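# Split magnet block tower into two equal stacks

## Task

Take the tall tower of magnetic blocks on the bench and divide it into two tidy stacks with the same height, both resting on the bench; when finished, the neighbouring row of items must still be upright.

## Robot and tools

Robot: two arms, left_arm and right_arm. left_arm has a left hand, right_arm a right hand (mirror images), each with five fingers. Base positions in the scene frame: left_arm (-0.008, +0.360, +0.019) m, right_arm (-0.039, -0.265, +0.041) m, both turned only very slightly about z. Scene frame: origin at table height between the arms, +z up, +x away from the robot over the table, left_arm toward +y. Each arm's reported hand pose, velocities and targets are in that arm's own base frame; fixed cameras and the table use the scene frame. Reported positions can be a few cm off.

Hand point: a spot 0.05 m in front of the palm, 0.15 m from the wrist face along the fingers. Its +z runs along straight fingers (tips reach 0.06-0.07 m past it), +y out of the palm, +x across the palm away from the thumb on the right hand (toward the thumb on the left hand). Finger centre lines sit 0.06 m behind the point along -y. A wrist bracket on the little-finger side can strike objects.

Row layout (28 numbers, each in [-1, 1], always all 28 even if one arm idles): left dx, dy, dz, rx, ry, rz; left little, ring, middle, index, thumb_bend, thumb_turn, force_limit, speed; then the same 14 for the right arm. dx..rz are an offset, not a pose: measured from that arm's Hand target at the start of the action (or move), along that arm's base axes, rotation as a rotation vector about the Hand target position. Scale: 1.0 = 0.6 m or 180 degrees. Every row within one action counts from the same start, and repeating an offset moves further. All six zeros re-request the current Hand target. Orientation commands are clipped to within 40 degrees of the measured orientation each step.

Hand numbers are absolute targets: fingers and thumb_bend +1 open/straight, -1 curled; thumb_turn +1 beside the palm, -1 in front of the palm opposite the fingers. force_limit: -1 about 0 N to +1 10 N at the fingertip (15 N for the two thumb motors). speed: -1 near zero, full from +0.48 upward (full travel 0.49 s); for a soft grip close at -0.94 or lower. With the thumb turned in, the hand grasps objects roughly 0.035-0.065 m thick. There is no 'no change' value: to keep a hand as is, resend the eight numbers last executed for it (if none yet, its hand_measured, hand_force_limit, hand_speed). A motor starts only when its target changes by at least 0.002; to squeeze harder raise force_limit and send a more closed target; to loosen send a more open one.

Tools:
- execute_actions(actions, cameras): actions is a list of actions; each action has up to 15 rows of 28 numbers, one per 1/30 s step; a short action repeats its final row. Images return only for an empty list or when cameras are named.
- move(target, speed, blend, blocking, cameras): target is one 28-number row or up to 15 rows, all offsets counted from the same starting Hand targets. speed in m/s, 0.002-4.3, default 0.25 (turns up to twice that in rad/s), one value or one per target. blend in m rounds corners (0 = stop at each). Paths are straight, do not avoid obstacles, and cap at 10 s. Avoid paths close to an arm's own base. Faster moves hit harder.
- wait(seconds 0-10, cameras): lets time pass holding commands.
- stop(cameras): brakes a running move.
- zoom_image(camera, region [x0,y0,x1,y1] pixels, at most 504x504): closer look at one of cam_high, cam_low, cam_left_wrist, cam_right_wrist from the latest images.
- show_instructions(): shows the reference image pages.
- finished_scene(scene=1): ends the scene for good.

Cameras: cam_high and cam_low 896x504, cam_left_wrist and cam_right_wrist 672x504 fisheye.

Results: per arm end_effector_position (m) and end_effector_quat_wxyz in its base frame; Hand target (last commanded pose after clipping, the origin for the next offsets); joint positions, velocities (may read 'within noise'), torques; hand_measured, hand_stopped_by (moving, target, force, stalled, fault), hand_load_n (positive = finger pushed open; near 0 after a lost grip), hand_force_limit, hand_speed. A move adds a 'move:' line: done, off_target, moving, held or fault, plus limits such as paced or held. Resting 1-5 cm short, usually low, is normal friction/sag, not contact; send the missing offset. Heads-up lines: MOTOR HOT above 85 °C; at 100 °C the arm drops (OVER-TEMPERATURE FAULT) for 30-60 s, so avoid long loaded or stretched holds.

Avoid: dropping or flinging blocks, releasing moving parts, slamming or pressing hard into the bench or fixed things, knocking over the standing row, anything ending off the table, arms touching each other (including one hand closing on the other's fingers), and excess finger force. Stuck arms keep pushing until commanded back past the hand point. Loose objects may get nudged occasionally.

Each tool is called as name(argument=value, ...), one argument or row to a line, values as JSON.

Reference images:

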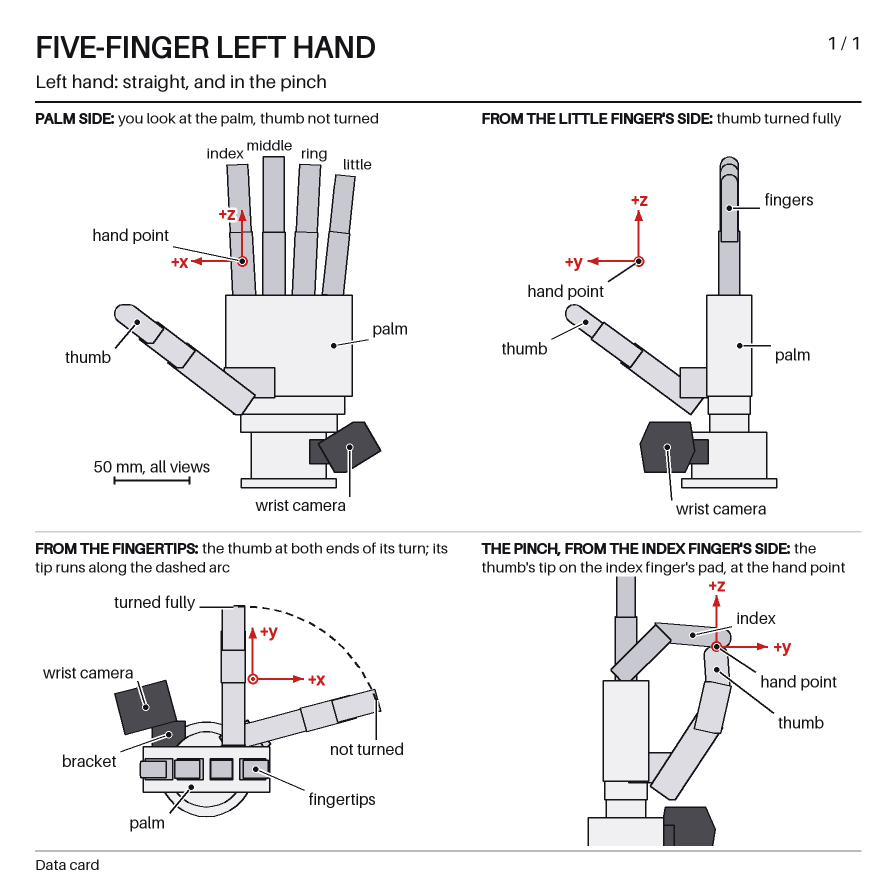

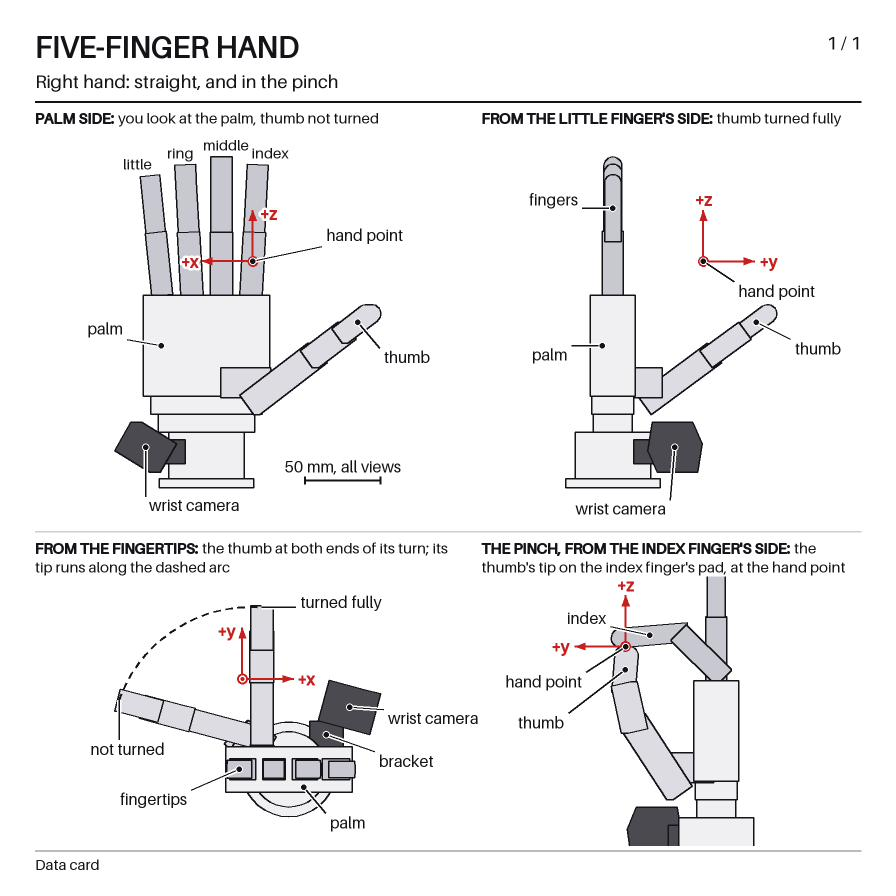

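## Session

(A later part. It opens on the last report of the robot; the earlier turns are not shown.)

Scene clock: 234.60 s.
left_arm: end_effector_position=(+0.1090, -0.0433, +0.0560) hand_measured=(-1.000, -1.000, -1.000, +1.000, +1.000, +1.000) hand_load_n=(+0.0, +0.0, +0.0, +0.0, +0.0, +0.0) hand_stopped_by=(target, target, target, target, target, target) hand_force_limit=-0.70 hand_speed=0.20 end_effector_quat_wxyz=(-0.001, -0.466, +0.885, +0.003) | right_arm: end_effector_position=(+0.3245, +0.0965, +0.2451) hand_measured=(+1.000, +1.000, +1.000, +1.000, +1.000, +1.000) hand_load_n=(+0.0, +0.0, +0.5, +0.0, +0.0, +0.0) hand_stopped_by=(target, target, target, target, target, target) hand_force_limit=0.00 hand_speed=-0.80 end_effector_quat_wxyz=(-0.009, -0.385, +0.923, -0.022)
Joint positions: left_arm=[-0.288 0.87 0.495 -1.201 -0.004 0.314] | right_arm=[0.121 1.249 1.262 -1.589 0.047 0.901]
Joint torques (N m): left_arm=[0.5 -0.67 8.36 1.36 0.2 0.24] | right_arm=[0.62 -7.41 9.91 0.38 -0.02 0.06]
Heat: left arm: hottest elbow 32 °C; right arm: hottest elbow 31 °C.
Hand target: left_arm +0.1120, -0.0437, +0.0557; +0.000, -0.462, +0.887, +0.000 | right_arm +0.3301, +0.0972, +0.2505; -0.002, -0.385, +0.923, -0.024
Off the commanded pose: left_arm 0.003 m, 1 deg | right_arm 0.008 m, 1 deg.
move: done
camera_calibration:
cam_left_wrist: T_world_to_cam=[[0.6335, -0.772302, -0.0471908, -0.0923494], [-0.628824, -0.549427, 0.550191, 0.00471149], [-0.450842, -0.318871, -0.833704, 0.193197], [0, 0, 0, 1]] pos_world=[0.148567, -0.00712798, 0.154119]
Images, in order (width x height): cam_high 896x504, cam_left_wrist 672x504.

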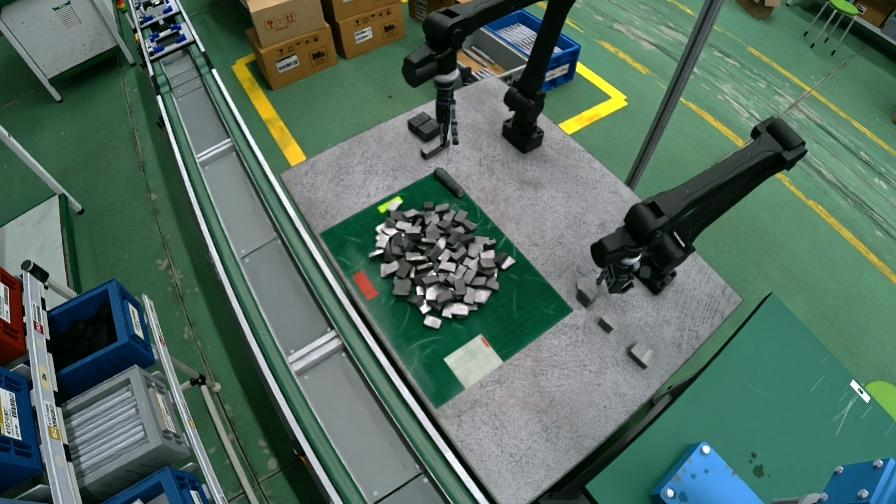

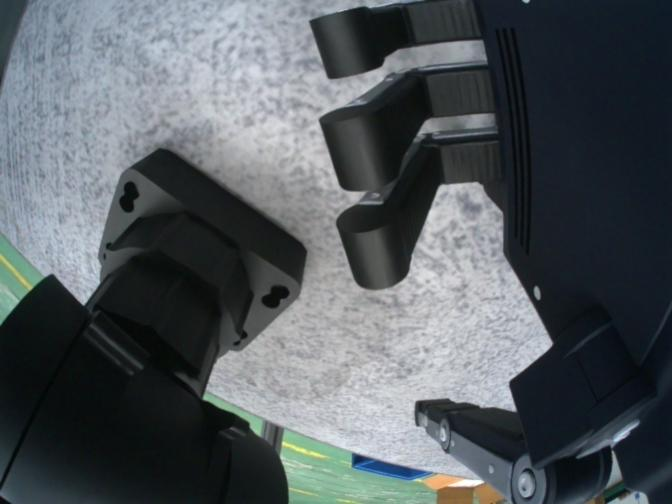

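move(
  target=[0.085,-0.0605,0,0,0,0,-1,-1,-1,1,1,1,-0.7,0.2,0,0,0,0,0,0,1,1,1,1,1,1,0,-0.8],
  speed=0.06,
  cameras=["cam_left_wrist","cam_high"],
)

zoom_image(
  camera="cam_high",
  region=[550, 230, 650, 330],
)

Scene clock: 236.67 s.
left_arm: end_effector_position=(+0.1225, -0.0492, +0.0572) hand_measured=(-1.000, -1.000, -1.000, +0.998, +1.000, +1.000) hand_load_n=(+0.0, +0.0, +0.0, -17.5, +0.0, +0.0) hand_stopped_by=(target, target, target, target, target, target) hand_force_limit=-0.70 hand_speed=0.20 end_effector_quat_wxyz=(-0.034, -0.443, +0.895, +0.053) | right_arm: end_effector_position=(+0.3245, +0.0965, +0.2451) hand_measured=(+1.000, +1.000, +1.000, +1.000, +1.000, +1.000) hand_load_n=(+0.0, +0.0, +0.0, +0.0, +0.0, +0.0) hand_stopped_by=(target, target, target, target, target, target) hand_force_limit=0.00 hand_speed=-0.80 end_effector_quat_wxyz=(-0.009, -0.385, +0.923, -0.022)
Joint positions: left_arm=[-0.336 1.052 0.568 -1.21 -0.026 0.314] | right_arm=[0.121 1.249 1.262 -1.589 0.047 0.901]
Joint torques (N m): left_arm=[-1.61 -1.61 12.38 4.66 1.2 -0.41] | right_arm=[0.56 -7.36 9.92 0.39 -0.03 0.05]
Heat: left arm: hottest elbow 32 °C; right arm: hottest elbow 31 °C.
Hand target: left_arm +0.1631, -0.0800, +0.0557; +0.000, -0.462, +0.887, +0.000 | right_arm +0.3301, +0.0972, +0.2505; -0.002, -0.385, +0.923, -0.024
Off the commanded pose: left_arm 0.051 m, 8 deg | right_arm 0.008 m, 1 deg.
move: off_target (left_arm)
camera_calibration:
cam_left_wrist: T_world_to_cam=[[0.583885, -0.796483, -0.15714, -0.0941778], [-0.596236, -0.552079, 0.582847, 0.00331637], [-0.550982, -0.246623, -0.797243, 0.212036], [0, 0, 0, 1]] pos_world=[0.173794, -0.0208871, 0.152312]
Images, in order (width x height): cam_high 896x504, cam_left_wrist 672x504.

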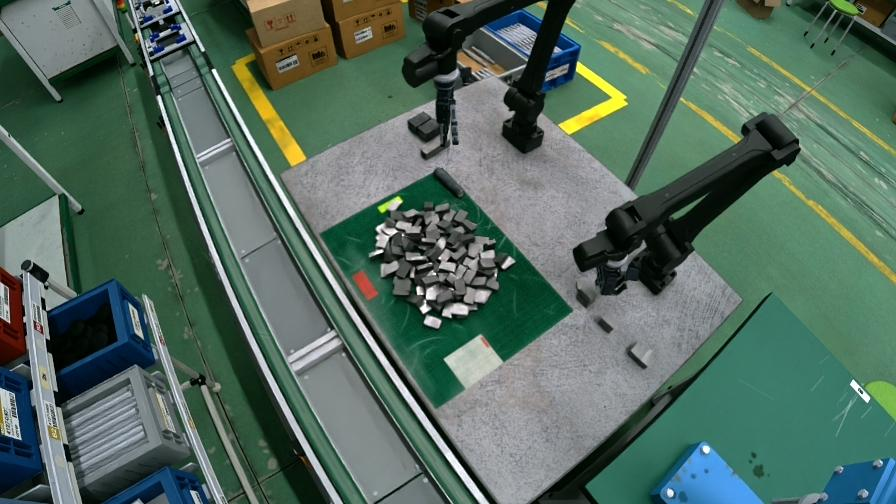

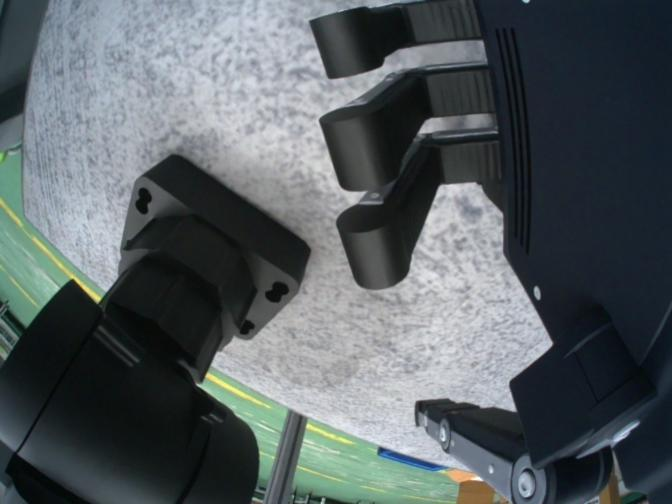

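Scaled by 5.040 from the camera's 896x504 image, which has a finer 1280x720 frame.

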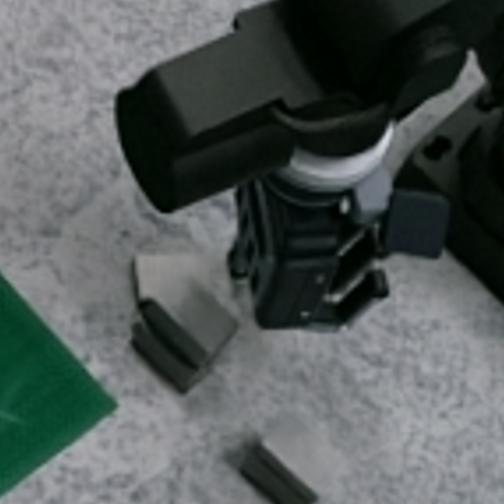

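zoom_image(
  camera="cam_high",
  region=[570, 265, 610, 305],
)

zoom_image(
  camera="cam_left_wrist",
  region=[380, 0, 520, 200],
)

Scaled by 12.600 from the camera's 896x504 image, which has a finer 1280x720 frame.

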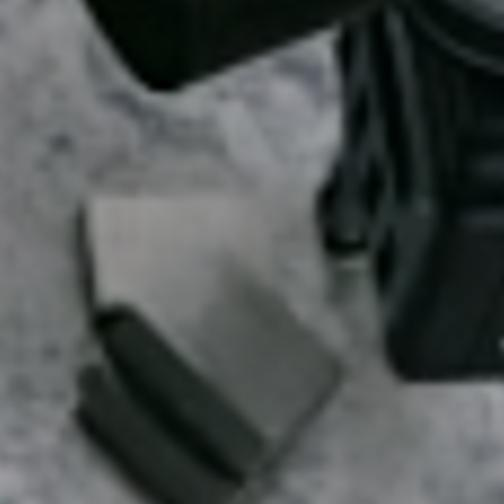

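Scaled by 2.520 from the camera's 672x504 image, which has a finer 960x720 frame.

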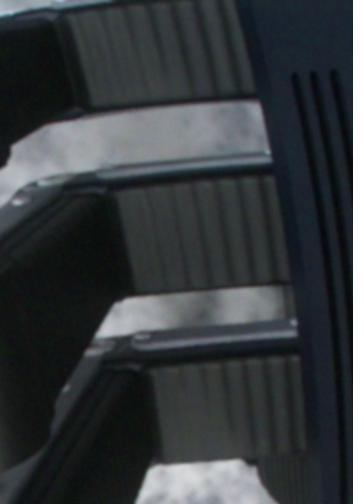

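move(
  target=[
    [-0.06,0.02,0.22,0,0,0,-1,-1,-1,1,1,1,-0.7,0.2,0,0,0,0,0,0,1,1,1,1,1,1,0,-0.8],
    [-0.003,-0.066,0.19,0,0,0.5,-1,-1,-1,1,1,1,-0.7,0.2,0,0,0,0,0,0,1,1,1,1,1,1,0,-0.8],
  ],
  speed=0.25,
  blend=0.02,
  cameras=["cam_left_wrist","cam_high"],
)

zoom_image(
  camera="cam_high",
  region=[550, 230, 650, 330],
)

Scene clock: 247.77 s.
left_arm: end_effector_position=(+0.1620, -0.1188, +0.1672) hand_measured=(-1.000, -1.000, -1.000, +1.000, +1.000, +1.000) hand_load_n=(+0.0, +0.0, +0.0, -0.5, +0.0, +0.0) hand_stopped_by=(target, target, target, target, target, target) hand_force_limit=-0.70 hand_speed=0.20 end_effector_quat_wxyz=(+0.002, +0.953, -0.304, -0.002) | right_arm: end_effector_position=(+0.3245, +0.0965, +0.2451) hand_measured=(+1.000, +1.000, +1.000, +1.000, +1.000, +1.000) hand_load_n=(+0.0, +0.0, +0.0, +0.0, +0.0, +0.0) hand_stopped_by=(target, target, target, target, target, target) hand_force_limit=0.00 hand_speed=-0.80 end_effector_quat_wxyz=(-0.009, -0.385, +0.923, -0.022)
Joint positions: left_arm=[-0.287 0.775 0.752 -1.552 0.003 -1.24] | right_arm=[0.121 1.249 1.262 -1.589 0.047 0.901]
Joint torques (N m): left_arm=[-0.97 -1.61 9.13 0.46 0.04 -0.05] | right_arm=[0.56 -7.36 9.89 0.35 -0.03 0.06]
Heat: left arm: hottest elbow 33 °C; right arm: hottest elbow 31 °C.
Hand target: left_arm +0.1612, -0.1196, +0.1696; +0.000, +0.954, -0.300, +0.000 | right_arm +0.3301, +0.0972, +0.2505; -0.002, -0.385, +0.923, -0.024
Off the commanded pose: left_arm 0.003 m, 1 deg | right_arm 0.008 m, 1 deg.
move: done
camera_calibration:
cam_left_wrist: T_world_to_cam=[[0.78223, 0.621274, -0.046211, -0.0377664], [0.539466, -0.63839, 0.549031, -0.264297], [0.311598, -0.454398, -0.834523, 0.146134], [0, 0, 0, 1]] pos_world=[0.126586, -0.078858, 0.265314]
Images, in order (width x height): cam_high 896x504, cam_left_wrist 672x504.

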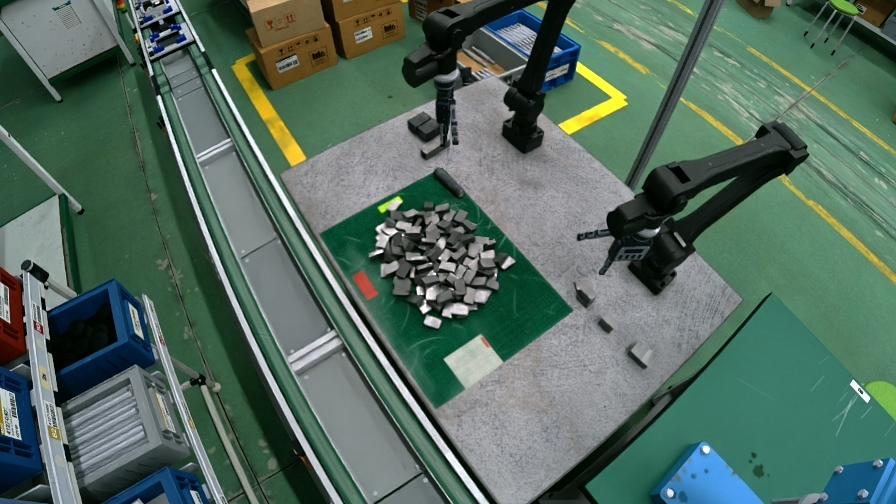

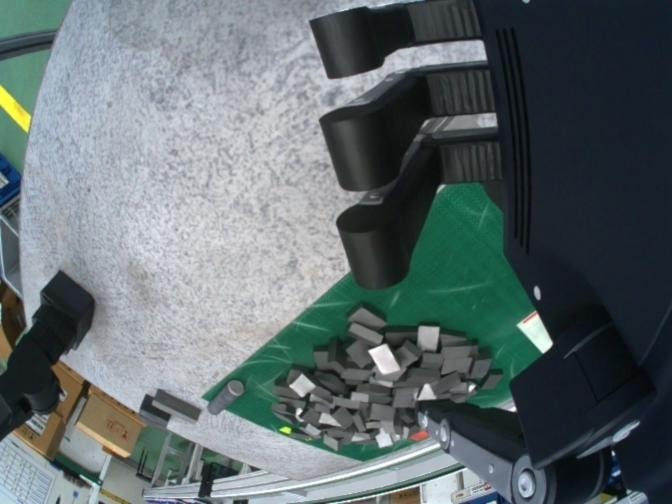

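Scaled by 5.040 from the camera's 896x504 image, which has a finer 1280x720 frame.

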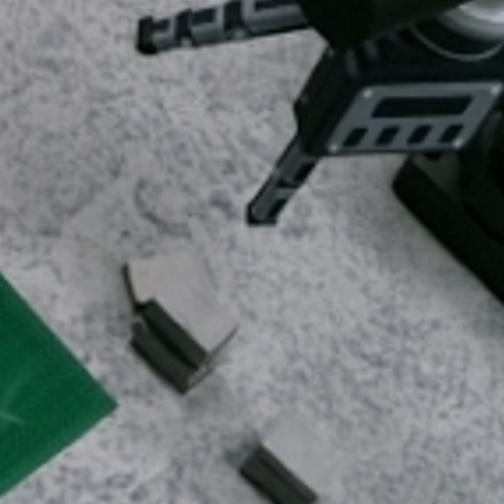

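move(
  target=[-0.005,0.0,-0.191,0,0,0,-1,-1,-1,1,1,1,-0.7,0.2,0,0,0,0,0,0,1,1,1,1,1,1,0,-0.8],
  speed=0.12,
  cameras=["cam_high"],
)

zoom_image(
  camera="cam_high",
  region=[565, 255, 615, 305],
)

Scene clock: 251.83 s.
left_arm: end_effector_position=(+0.1550, -0.1176, +0.0551) hand_measured=(-1.000, -1.000, -1.000, +1.000, +1.000, +1.000) hand_load_n=(+0.0, +0.0, +0.0, +0.0, +0.0, +0.0) hand_stopped_by=(target, target, target, target, target, target) hand_force_limit=-0.70 hand_speed=0.20 end_effector_quat_wxyz=(+0.002, +0.953, -0.304, -0.003) | right_arm: end_effector_position=(+0.3245, +0.0965, +0.2451) hand_measured=(+1.000, +1.000, +1.000, +1.000, +1.000, +1.000) hand_load_n=(+0.0, -0.5, +0.0, +0.0, +0.0, +0.0) hand_stopped_by=(target, target, target, target, target, target) hand_force_limit=0.00 hand_speed=-0.80 end_effector_quat_wxyz=(-0.009, -0.385, +0.923, -0.022)
Joint positions: left_arm=[-0.292 0.827 0.474 -1.223 0.003 -1.246] | right_arm=[0.121 1.249 1.262 -1.589 0.047 0.901]
Joint torques (N m): left_arm=[-0.56 0.03 8.62 1.21 0.04 -0.04] | right_arm=[0.56 -7.47 9.88 0.34 -0.03 0.05]
Heat: left arm: hottest elbow 33 °C; right arm: hottest elbow 31 °C.
Hand target: left_arm +0.1582, -0.1195, +0.0550; +0.000, +0.954, -0.300, +0.000 | right_arm +0.3301, +0.0972, +0.2505; -0.002, -0.385, +0.923, -0.024
Off the commanded pose: left_arm 0.004 m, 1 deg | right_arm 0.008 m, 1 deg.
move: done
Images, in order (width x height): cam_high 896x504.

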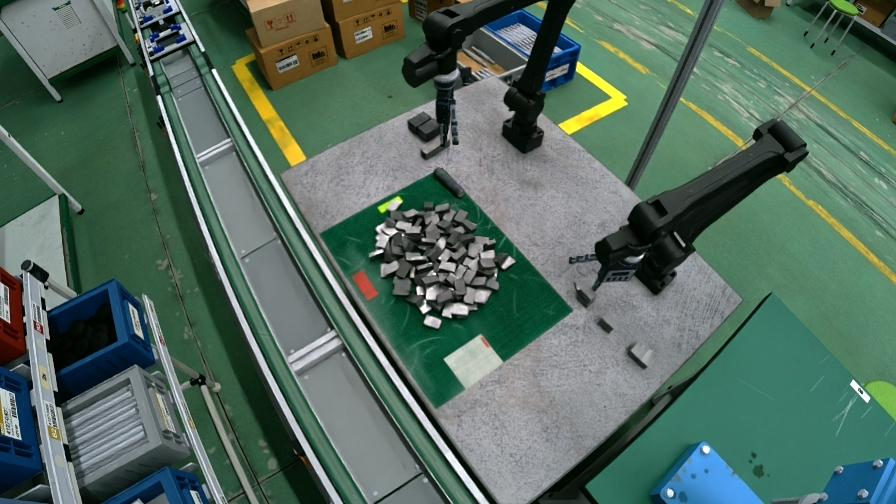

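Scaled by 10.080 from the camera's 896x504 image, which has a finer 1280x720 frame.

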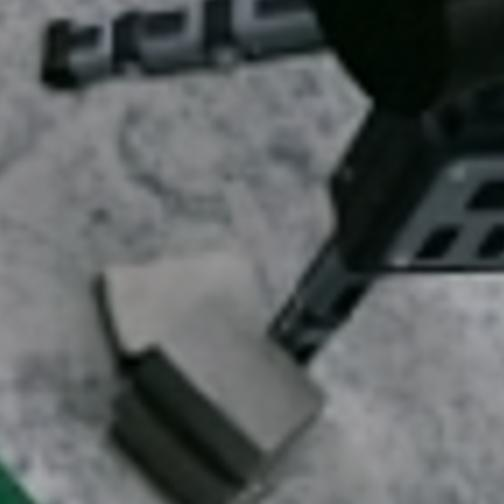

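move(
  target=[-0.025,-0.045,0,0,0,0,-1,-1,-1,1,1,1,-0.7,0.2,0,0,0,0,0,0,1,1,1,1,1,1,0,-0.8],
  speed=0.06,
  cameras=["cam_high"],
)

zoom_image(
  camera="cam_high",
  region=[560, 245, 620, 305],
)

Scene clock: 254.07 s.
left_arm: end_effector_position=(+0.1415, -0.1446, +0.0530) hand_measured=(-1.000, -1.000, -1.000, +1.000, +1.000, +1.000) hand_load_n=(+0.0, +0.0, +0.0, +0.0, +0.0, +0.0) hand_stopped_by=(target, target, target, target, target, target) hand_force_limit=-0.70 hand_speed=0.20 end_effector_quat_wxyz=(+0.000, +0.953, -0.304, -0.005) | right_arm: end_effector_position=(+0.3245, +0.0965, +0.2451) hand_measured=(+1.000, +1.000, +1.000, +1.000, +1.000, +1.000) hand_load_n=(+0.0, +0.0, +0.0, +0.0, +0.0, +0.0) hand_stopped_by=(target, target, target, target, target, target) hand_force_limit=0.00 hand_speed=-0.80 end_effector_quat_wxyz=(-0.009, -0.385, +0.923, -0.022)
Joint positions: left_arm=[-0.469 0.827 0.468 -1.223 0.002 -1.422] | right_arm=[0.121 1.249 1.262 -1.589 0.047 0.901]
Joint torques (N m): left_arm=[-0.56 -1.32 8.62 0.83 0.08 -0.06] | right_arm=[0.62 -7.3 9.89 0.39 -0.03 0.07]
Heat: left arm: hottest elbow 33 °C; right arm: hottest elbow 31 °C.
Hand target: left_arm +0.1432, -0.1465, +0.0550; +0.000, +0.954, -0.300, +0.000 | right_arm +0.3301, +0.0972, +0.2505; -0.002, -0.385, +0.923, -0.024
Off the commanded pose: left_arm 0.003 m, 1 deg | right_arm 0.008 m, 1 deg.
move: done
Images, in order (width x height): cam_high 896x504.

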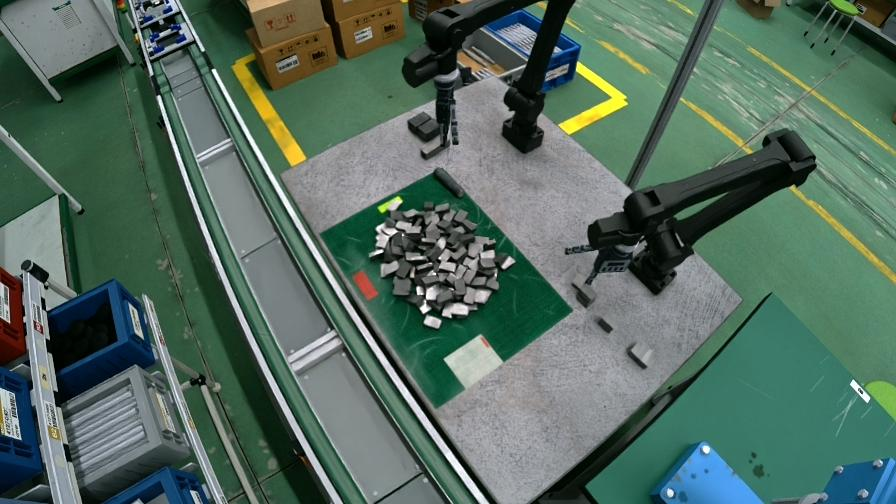

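Scaled by 8.400 from the camera's 896x504 image, which has a finer 1280x720 frame.

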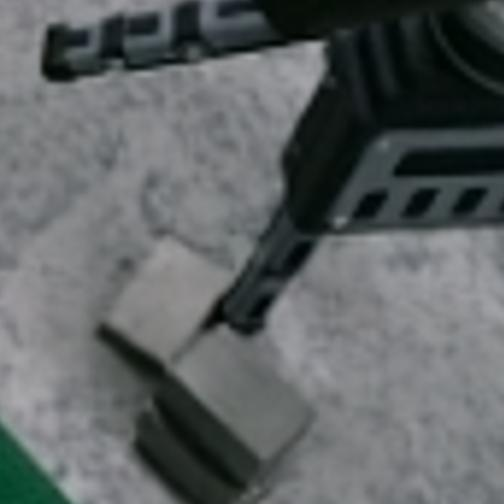

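move(
  target=[-0.045,-0.07,0,0,0,0,-1,-1,-1,1,1,1,-0.7,0.2,0,0,0,0,0,0,1,1,1,1,1,1,0,-0.8],
  speed=0.06,
  cameras=["cam_high"],
)

zoom_image(
  camera="cam_high",
  region=[560, 225, 620, 305],
)

Scene clock: 256.57 s.
left_arm: end_effector_position=(+0.1131, -0.1847, +0.0533) hand_measured=(-1.000, -1.000, -1.000, +1.000, +1.000, +1.000) hand_load_n=(+0.0, +0.0, +0.0, +0.0, +0.0, +0.0) hand_stopped_by=(target, target, target, target, target, target) hand_force_limit=-0.70 hand_speed=0.20 end_effector_quat_wxyz=(+0.000, +0.953, -0.304, -0.005) | right_arm: end_effector_position=(+0.3245, +0.0965, +0.2451) hand_measured=(+1.000, +1.000, +1.000, +1.000, +1.000, +1.000) hand_load_n=(+0.0, +0.0, +0.0, +0.0, +0.0, +0.0) hand_stopped_by=(target, target, target, target, target, target) hand_force_limit=0.00 hand_speed=-0.80 end_effector_quat_wxyz=(-0.009, -0.385, +0.923, -0.022)
Joint positions: left_arm=[-0.758 0.824 0.468 -1.223 0.003 -1.71] | right_arm=[0.121 1.249 1.262 -1.589 0.047 0.901]
Joint torques (N m): left_arm=[-1.32 -0.79 8.98 1.01 0.07 0.01] | right_arm=[0.62 -7.47 9.89 0.36 -0.01 0.05]
Heat: left arm: hottest elbow 32 °C; right arm: hottest elbow 31 °C.
Hand target: left_arm +0.1162, -0.1885, +0.0550; +0.000, +0.954, -0.300, +0.000 | right_arm +0.3301, +0.0972, +0.2505; -0.002, -0.385, +0.923, -0.024
Off the commanded pose: left_arm 0.005 m, 1 deg | right_arm 0.008 m, 1 deg.
move: done
Images, in order (width x height): cam_high 896x504.

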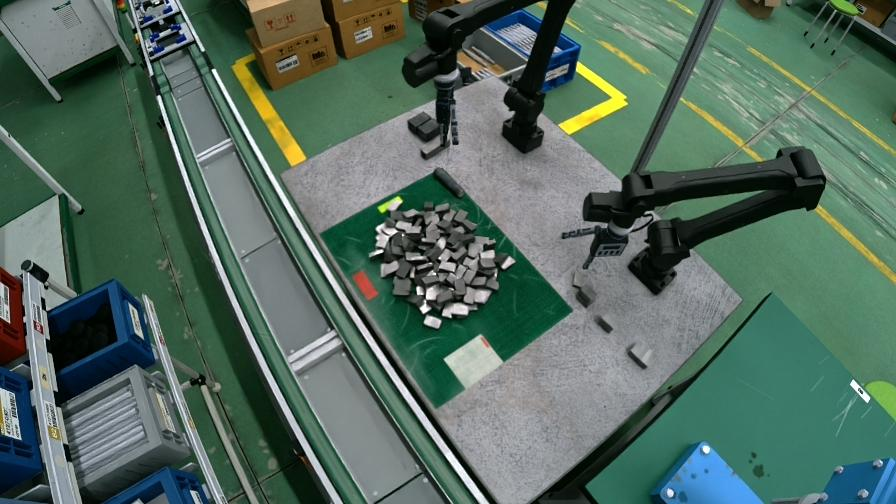

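Scaled by 6.300 from the camera's 896x504 image, which has a finer 1280x720 frame.

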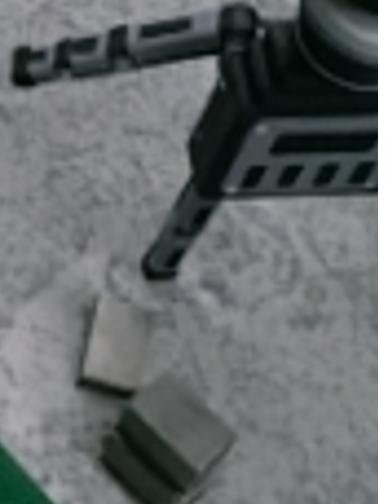

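move(
  target=[
    [-0.02,0,0.22,0,0,0,-1,-1,-1,1,1,1,-0.7,0.2,0,0,0,0,0,0,1,1,1,1,1,1,0,-0.8],
    [0.14,0.064,0.2,0.1186,-0.3122,-0.5673,1,1,-0.3,-0.3,0.75,-1,-0.7,0.2,0,0,0,0,0,0,1,1,1,1,1,1,0,-0.8],
  ],
  speed=0.25,
  blend=0.02,
  cameras=["cam_left_wrist","cam_high"],
)

zoom_image(
  camera="cam_left_wrist",
  region=[50, 50, 350, 350],
)

Scene clock: 269.53 s.
left_arm: end_effector_position=(+0.1954, -0.1498, +0.1689) hand_measured=(+1.000, +1.000, -0.300, -0.300, +0.750, -1.000) hand_load_n=(+0.0, +0.0, +0.0, +0.0, +0.0, +0.0) hand_stopped_by=(target, target, target, target, target, target) hand_force_limit=-0.70 hand_speed=0.20 end_effector_quat_wxyz=(+0.261, -0.270, +0.864, -0.335) | right_arm: end_effector_position=(+0.3245, +0.0965, +0.2451) hand_measured=(+1.000, +1.000, +1.000, +1.000, +1.000, +1.000) hand_load_n=(+0.0, +0.0, +0.0, +0.0, +0.0, +0.0) hand_stopped_by=(target, target, target, target, target, target) hand_force_limit=0.00 hand_speed=-0.80 end_effector_quat_wxyz=(-0.009, -0.385, +0.923, -0.022)
Joint positions: left_arm=[-0.631 0.419 0.539 -0.814 -0.019 0.343] | right_arm=[0.121 1.249 1.262 -1.589 0.047 0.901]
Joint torques (N m): left_arm=[0.62 0.97 10.59 3.04 0.18 0.27] | right_arm=[0.62 -7.47 9.87 0.39 -0.02 0.05]
Heat: left arm: hottest elbow 33 °C; right arm: hottest elbow 31 °C.
Hand target: left_arm +0.2002, -0.1501, +0.1749; +0.270, -0.265, +0.860, -0.342 | right_arm +0.3301, +0.0972, +0.2505; -0.002, -0.385, +0.923, -0.024
Off the commanded pose: left_arm 0.008 m, 2 deg | right_arm 0.008 m, 1 deg.
move: done
camera_calibration:
cam_left_wrist: T_world_to_cam=[[0.106858, -0.800566, 0.589641, -0.232882], [-0.989385, -0.144357, -0.0166936, 0.165264], [0.0984828, -0.581598, -0.807493, 0.141058], [0, 0, 0, 1]] pos_world=[0.174503, -0.080542, 0.253979]
Images, in order (width x height): cam_high 896x504, cam_left_wrist 672x504.

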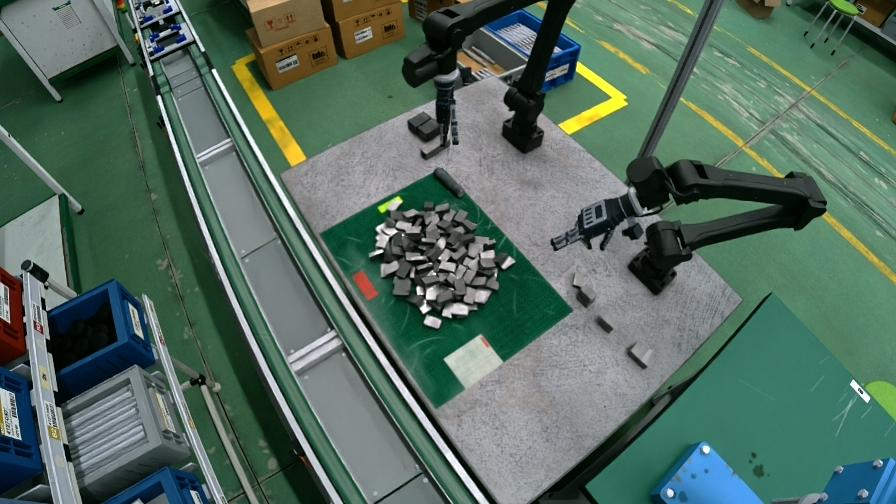

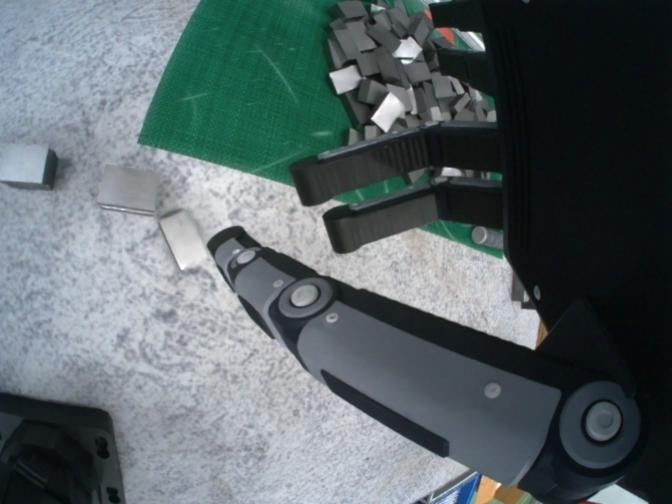

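Scaled by 1.680 from the camera's 672x504 image, which has a finer 960x720 frame.

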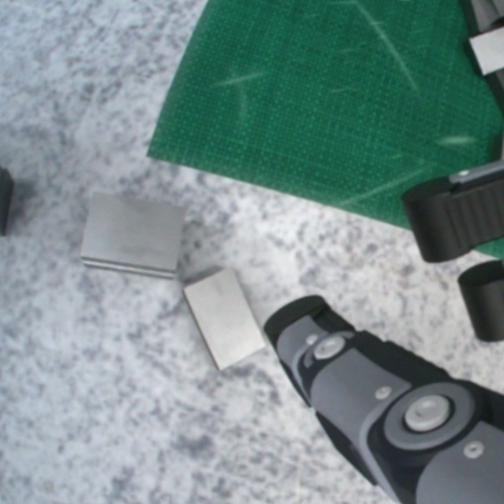

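zoom_image(
  camera="cam_left_wrist",
  region=[190, 140, 390, 320],
)

Scaled by 2.520 from the camera's 672x504 image, which has a finer 960x720 frame.

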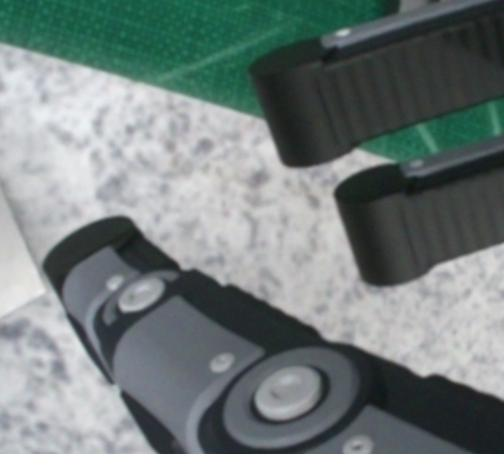

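move(
  target=[0.0028,0.002,-0.1982,0.0415,0.0196,-0.0354,1,1,-0.2,-0.3,0.86,-1,-0.7,0.2,0,0,0,0,0,0,1,1,1,1,1,1,0,-0.8],
  speed=0.15,
  cameras=["cam_left_wrist","cam_high"],
)

zoom_image(
  camera="cam_left_wrist",
  region=[100, 60, 400, 340],
)

Scene clock: 282.10 s.
left_arm: end_effector_position=(+0.1958, -0.1480, +0.0526) hand_measured=(+1.000, +1.000, -0.200, -0.300, +0.860, -1.000) hand_load_n=(+0.0, +0.0, +0.0, +0.0, +0.0, +0.0) hand_stopped_by=(target, target, target, target, target, target) hand_force_limit=-0.70 hand_speed=0.20 end_effector_quat_wxyz=(+0.234, -0.214, +0.903, -0.289) | right_arm: end_effector_position=(+0.3245, +0.0965, +0.2451) hand_measured=(+1.000, +1.000, +1.000, +1.000, +1.000, +1.000) hand_load_n=(+0.0, +0.0, +0.0, +0.0, +0.0, +0.0) hand_stopped_by=(target, target, target, target, target, target) hand_force_limit=0.00 hand_speed=-0.80 end_effector_quat_wxyz=(-0.009, -0.385, +0.923, -0.022)
Joint positions: left_arm=[-0.629 0.573 0.31 -0.546 0.019 0.468] | right_arm=[0.121 1.249 1.262 -1.589 0.047 0.901]
Joint torques (N m): left_arm=[0.38 1.03 10.37 2.66 0.17 0.24] | right_arm=[0.56 -7.36 9.88 0.39 -0.01 0.05]
Heat: left arm: hottest elbow 33 °C; right arm: hottest elbow 31 °C.
Hand target: left_arm +0.2019, -0.1490, +0.0562; +0.241, -0.210, +0.902, -0.292 | right_arm +0.3301, +0.0972, +0.2505; -0.002, -0.385, +0.923, -0.024
Off the commanded pose: left_arm 0.007 m, 1 deg | right_arm 0.008 m, 1 deg.
move: done
camera_calibration:
cam_left_wrist: T_world_to_cam=[[0.0430307, -0.873921, 0.48416, -0.155789], [-0.999056, -0.0347908, 0.0259948, 0.179908], [-0.00587308, -0.484822, -0.874593, 0.0865453], [0, 0, 0, 1]] pos_world=[0.18695, -0.0879287, 0.146442]
Images, in order (width x height): cam_high 896x504, cam_left_wrist 672x504.

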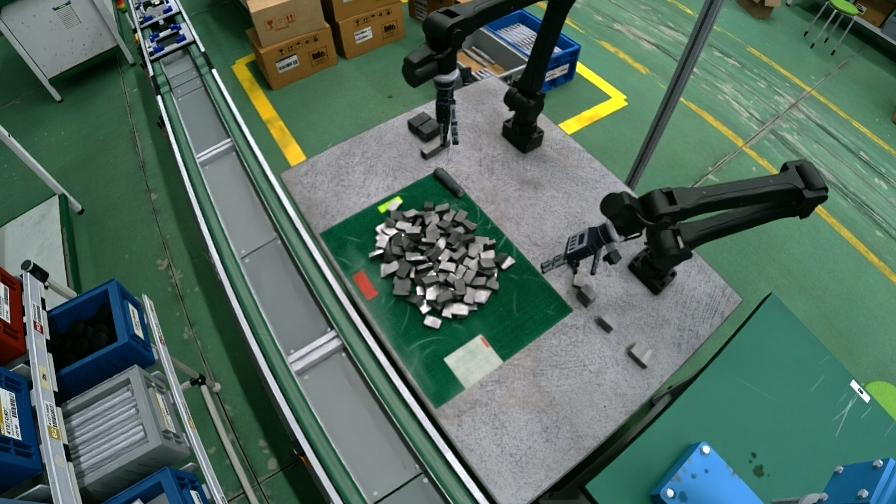

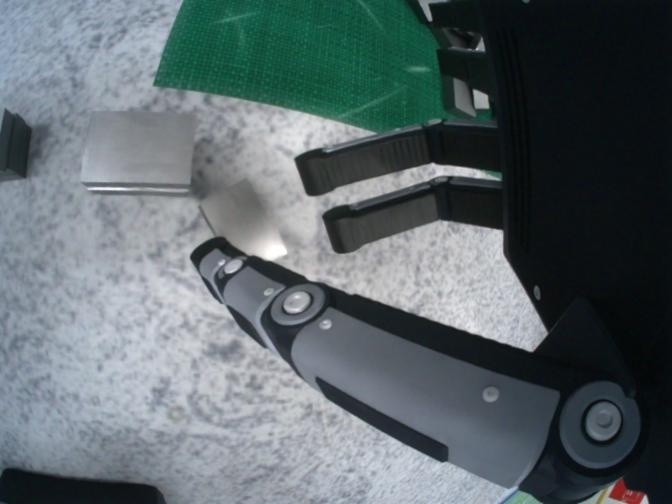

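Scaled by 1.680 from the camera's 672x504 image, which has a finer 960x720 frame.

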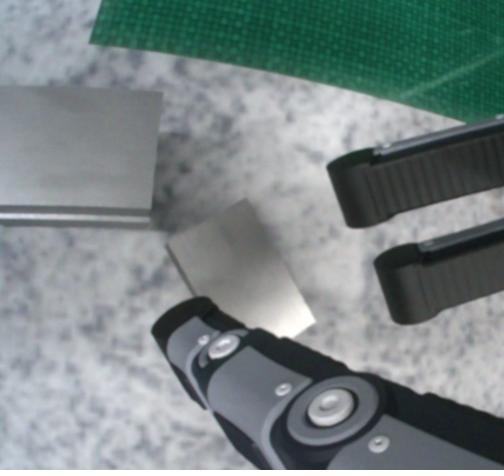

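move(
  target=[0.0015,-0.0025,-0.0793,0,0,0,1,1,-0.2,-0.3,0.86,-1,-0.7,0.2,0,0,0,0,0,0,1,1,1,1,1,1,0,-0.8],
  speed=0.08,
  cameras=["cam_left_wrist","cam_high"],
)

zoom_image(
  camera="cam_left_wrist",
  region=[180, 100, 400, 320],
)

Scene clock: 286.67 s.
left_arm: end_effector_position=(+0.1981, -0.1496, +0.0068) hand_measured=(+1.000, +1.000, -0.200, -0.300, +0.860, -1.000) hand_load_n=(+0.0, +0.0, +0.0, +0.0, -0.5, +0.0) hand_stopped_by=(target, target, target, target, target, target) hand_force_limit=-0.70 hand_speed=0.20 end_effector_quat_wxyz=(+0.235, -0.214, +0.903, -0.290) | right_arm: end_effector_position=(+0.3245, +0.0965, +0.2451) hand_measured=(+1.000, +1.000, +1.000, +1.000, +1.000, +1.000) hand_load_n=(+0.0, +0.0, +0.0, +0.0, +0.0, +0.0) hand_stopped_by=(target, target, target, target, target, target) hand_force_limit=0.00 hand_speed=-0.80 end_effector_quat_wxyz=(-0.009, -0.385, +0.923, -0.022)
Joint positions: left_arm=[-0.629 0.689 0.209 -0.326 0.019 0.469] | right_arm=[0.121 1.249 1.262 -1.589 0.047 0.901]
Joint torques (N m): left_arm=[0.85 0.32 9.31 2.96 0.1 0.28] | right_arm=[0.62 -7.47 9.91 0.39 -0.02 0.05]
Heat: left arm: hottest elbow 33 °C; right arm: hottest elbow 31 °C.
Hand target: left_arm +0.2028, -0.1505, +0.0085; +0.241, -0.209, +0.902, -0.292 | right_arm +0.3301, +0.0972, +0.2505; -0.002, -0.385, +0.923, -0.024
Off the commanded pose: left_arm 0.005 m, 1 deg | right_arm 0.008 m, 1 deg.
move: done
camera_calibration:
cam_left_wrist: T_world_to_cam=[[0.0412461, -0.873261, 0.485504, -0.134659], [-0.999142, -0.0342642, 0.0232525, 0.183495], [-0.00367009, -0.486047, -0.873925, 0.0450023], [0, 0, 0, 1]] pos_world=[0.189057, -0.089432, 0.100439]
Images, in order (width x height): cam_high 896x504, cam_left_wrist 672x504.

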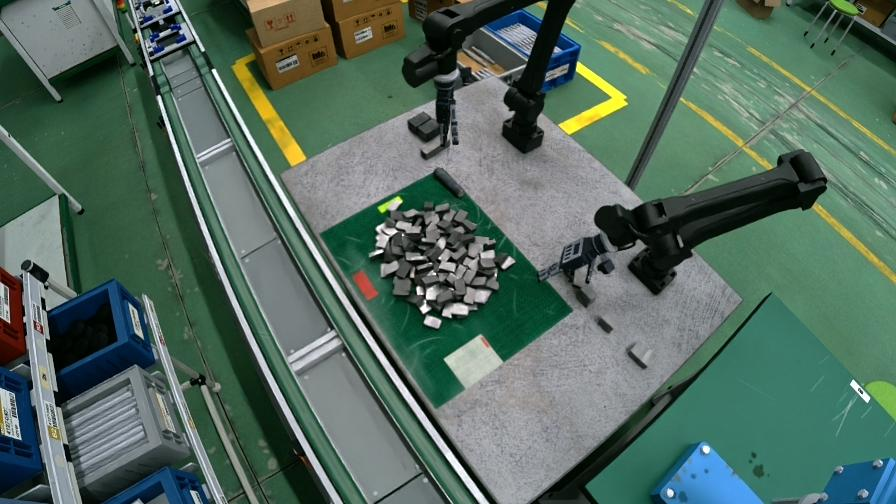

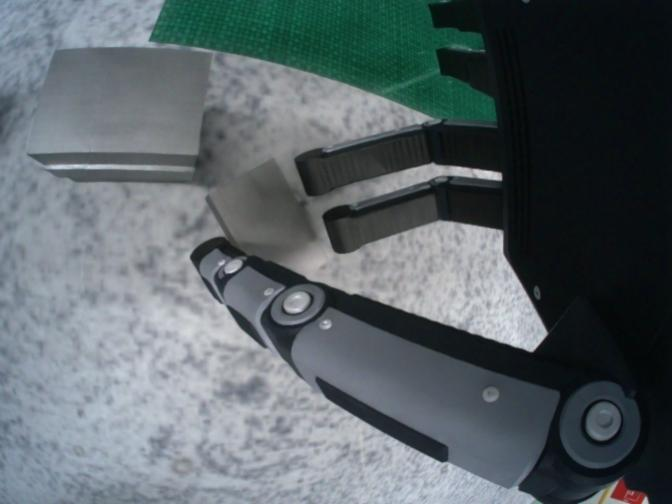

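Scaled by 2.291 from the camera's 672x504 image, which has a finer 960x720 frame.

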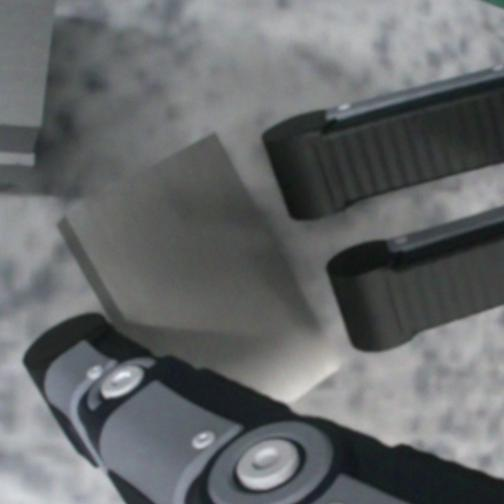

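move(
  target=[0,0,-0.0125,0,0,0,1,1,-0.2,-0.3,0.86,-1,-0.7,0.2,0,0,0,0,0,0,1,1,1,1,1,1,0,-0.8],
  speed=0.05,
  cameras=["cam_left_wrist"],
)

zoom_image(
  camera="cam_left_wrist",
  region=[180, 100, 400, 320],
)

Scene clock: 289.77 s.
left_arm: end_effector_position=(+0.1982, -0.1497, -0.0004) hand_measured=(+1.000, +1.000, -0.200, -0.300, +0.860, -1.000) hand_load_n=(+0.0, +0.0, +0.0, +0.0, +0.0, +0.0) hand_stopped_by=(target, target, target, target, target, target) hand_force_limit=-0.70 hand_speed=0.20 end_effector_quat_wxyz=(+0.235, -0.214, +0.903, -0.290) | right_arm: end_effector_position=(+0.3245, +0.0965, +0.2451) hand_measured=(+1.000, +1.000, +1.000, +1.000, +1.000, +1.000) hand_load_n=(+0.0, +0.0, +0.0, +0.0, +0.0, +0.0) hand_stopped_by=(target, target, target, target, target, target) hand_force_limit=0.00 hand_speed=-0.80 end_effector_quat_wxyz=(-0.009, -0.385, +0.923, -0.022)
Joint positions: left_arm=[-0.629 0.714 0.194 -0.286 0.019 0.469] | right_arm=[0.121 1.249 1.262 -1.589 0.047 0.901]
Joint torques (N m): left_arm=[0.03 0.09 9.09 2.97 0.12 0.26] | right_arm=[0.67 -7.41 9.88 0.42 -0.02 0.05]
Heat: left arm: hottest elbow 33 °C; right arm: hottest elbow 31 °C.
Hand target: left_arm +0.2028, -0.1505, +0.0011; +0.241, -0.209, +0.902, -0.292 | right_arm +0.3301, +0.0972, +0.2505; -0.002, -0.385, +0.923, -0.024
Off the commanded pose: left_arm 0.005 m, 1 deg | right_arm 0.008 m, 1 deg.
move: done
camera_calibration:
cam_left_wrist: T_world_to_cam=[[0.0411015, -0.873195, 0.485634, -0.131234], [-0.999149, -0.0342317, 0.0230122, 0.183787], [-0.00347009, -0.486167, -0.873859, 0.0386068], [0, 0, 0, 1]] pos_world=[0.189158, -0.0895324, 0.0932393]
Images, in order (width x height): cam_left_wrist 672x504.

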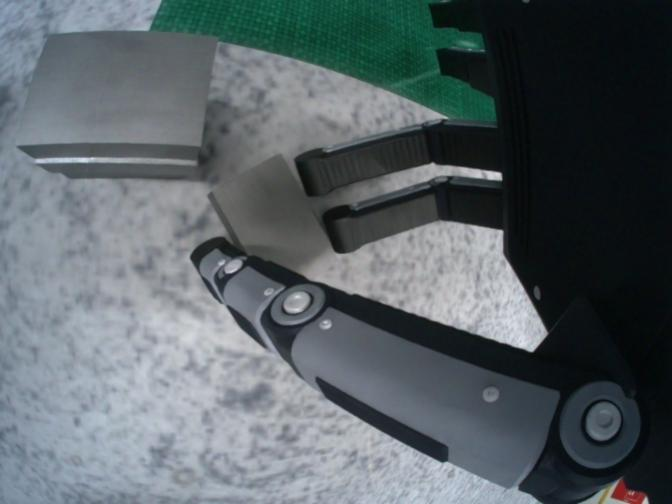

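Scaled by 2.291 from the camera's 672x504 image, which has a finer 960x720 frame.

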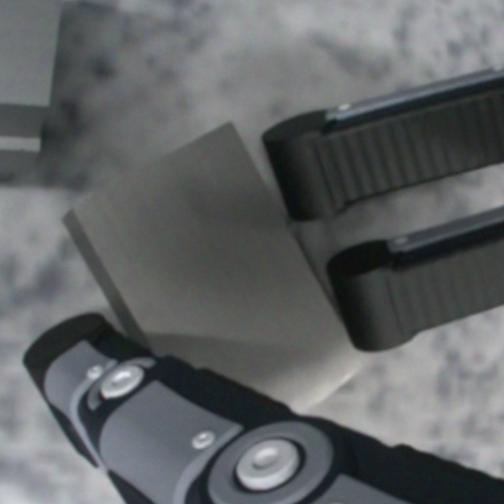

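move(
  target=[0,0,0,0,0,0,1,1,-0.5,-0.6,0.5,-1,-0.8,-0.94,0,0,0,0,0,0,1,1,1,1,1,1,0,-0.8],
  speed=0.05,
  cameras=["cam_left_wrist"],
)

zoom_image(
  camera="cam_left_wrist",
  region=[180, 100, 400, 320],
)

Scene clock: 291.13 s.
left_arm: end_effector_position=(+0.1985, -0.1499, -0.0004) hand_measured=(+1.000, +1.000, -0.300, -0.412, +0.810, -1.000) hand_load_n=(+0.0, -0.5, +1.0, +1.0, +3.0, +0.0) hand_stopped_by=(target, target, force, force, force, target) hand_force_limit=-0.80 hand_speed=-0.94 end_effector_quat_wxyz=(+0.236, -0.214, +0.903, -0.290) | right_arm: end_effector_position=(+0.3245, +0.0965, +0.2451) hand_measured=(+1.000, +1.000, +1.000, +1.000, +1.000, +1.000) hand_load_n=(+0.0, +0.0, +0.0, +0.0, +0.0, +0.0) hand_stopped_by=(target, target, target, target, target, target) hand_force_limit=0.00 hand_speed=-0.80 end_effector_quat_wxyz=(-0.009, -0.385, +0.923, -0.022)
Joint positions: left_arm=[-0.629 0.715 0.194 -0.284 0.019 0.469] | right_arm=[0.121 1.249 1.262 -1.589 0.047 0.901]
Joint torques (N m): left_arm=[0.62 -0.15 8.98 2.89 0.12 0.26] | right_arm=[0.56 -7.59 9.87 0.35 -0.03 0.05]
Heat: left arm: hottest elbow 33 °C; right arm: hottest elbow 31 °C.
Hand target: left_arm +0.2029, -0.1505, +0.0011; +0.241, -0.209, +0.902, -0.292 | right_arm +0.3301, +0.0972, +0.2505; -0.002, -0.385, +0.923, -0.024
Off the commanded pose: left_arm 0.005 m, 1 deg | right_arm 0.008 m, 1 deg.
move: done
camera_calibration:
cam_left_wrist: T_world_to_cam=[[0.0407263, -0.872979, 0.486055, -0.131279], [-0.999166, -0.0341856, 0.0223205, 0.184057], [-0.00286925, -0.486559, -0.873643, 0.0383887], [0, 0, 0, 1]] pos_world=[0.18936, -0.0896336, 0.0932388]
Images, in order (width x height): cam_left_wrist 672x504.

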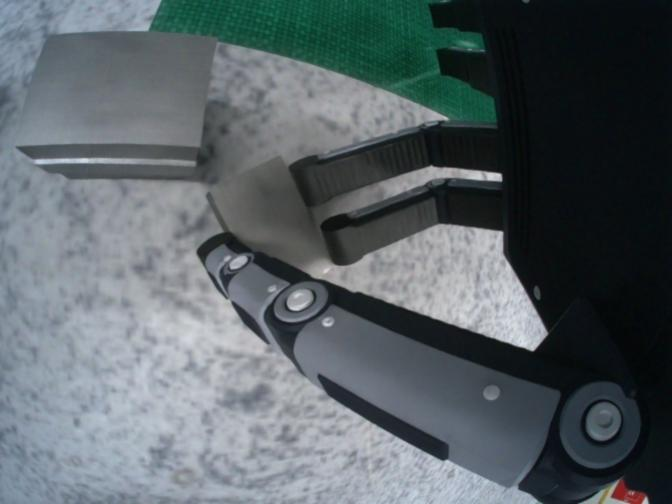

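Scaled by 2.291 from the camera's 672x504 image, which has a finer 960x720 frame.

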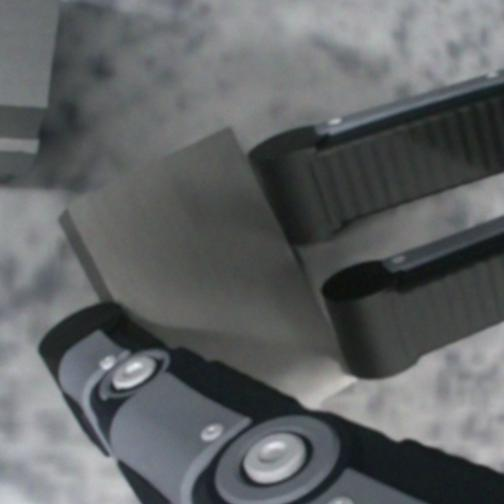

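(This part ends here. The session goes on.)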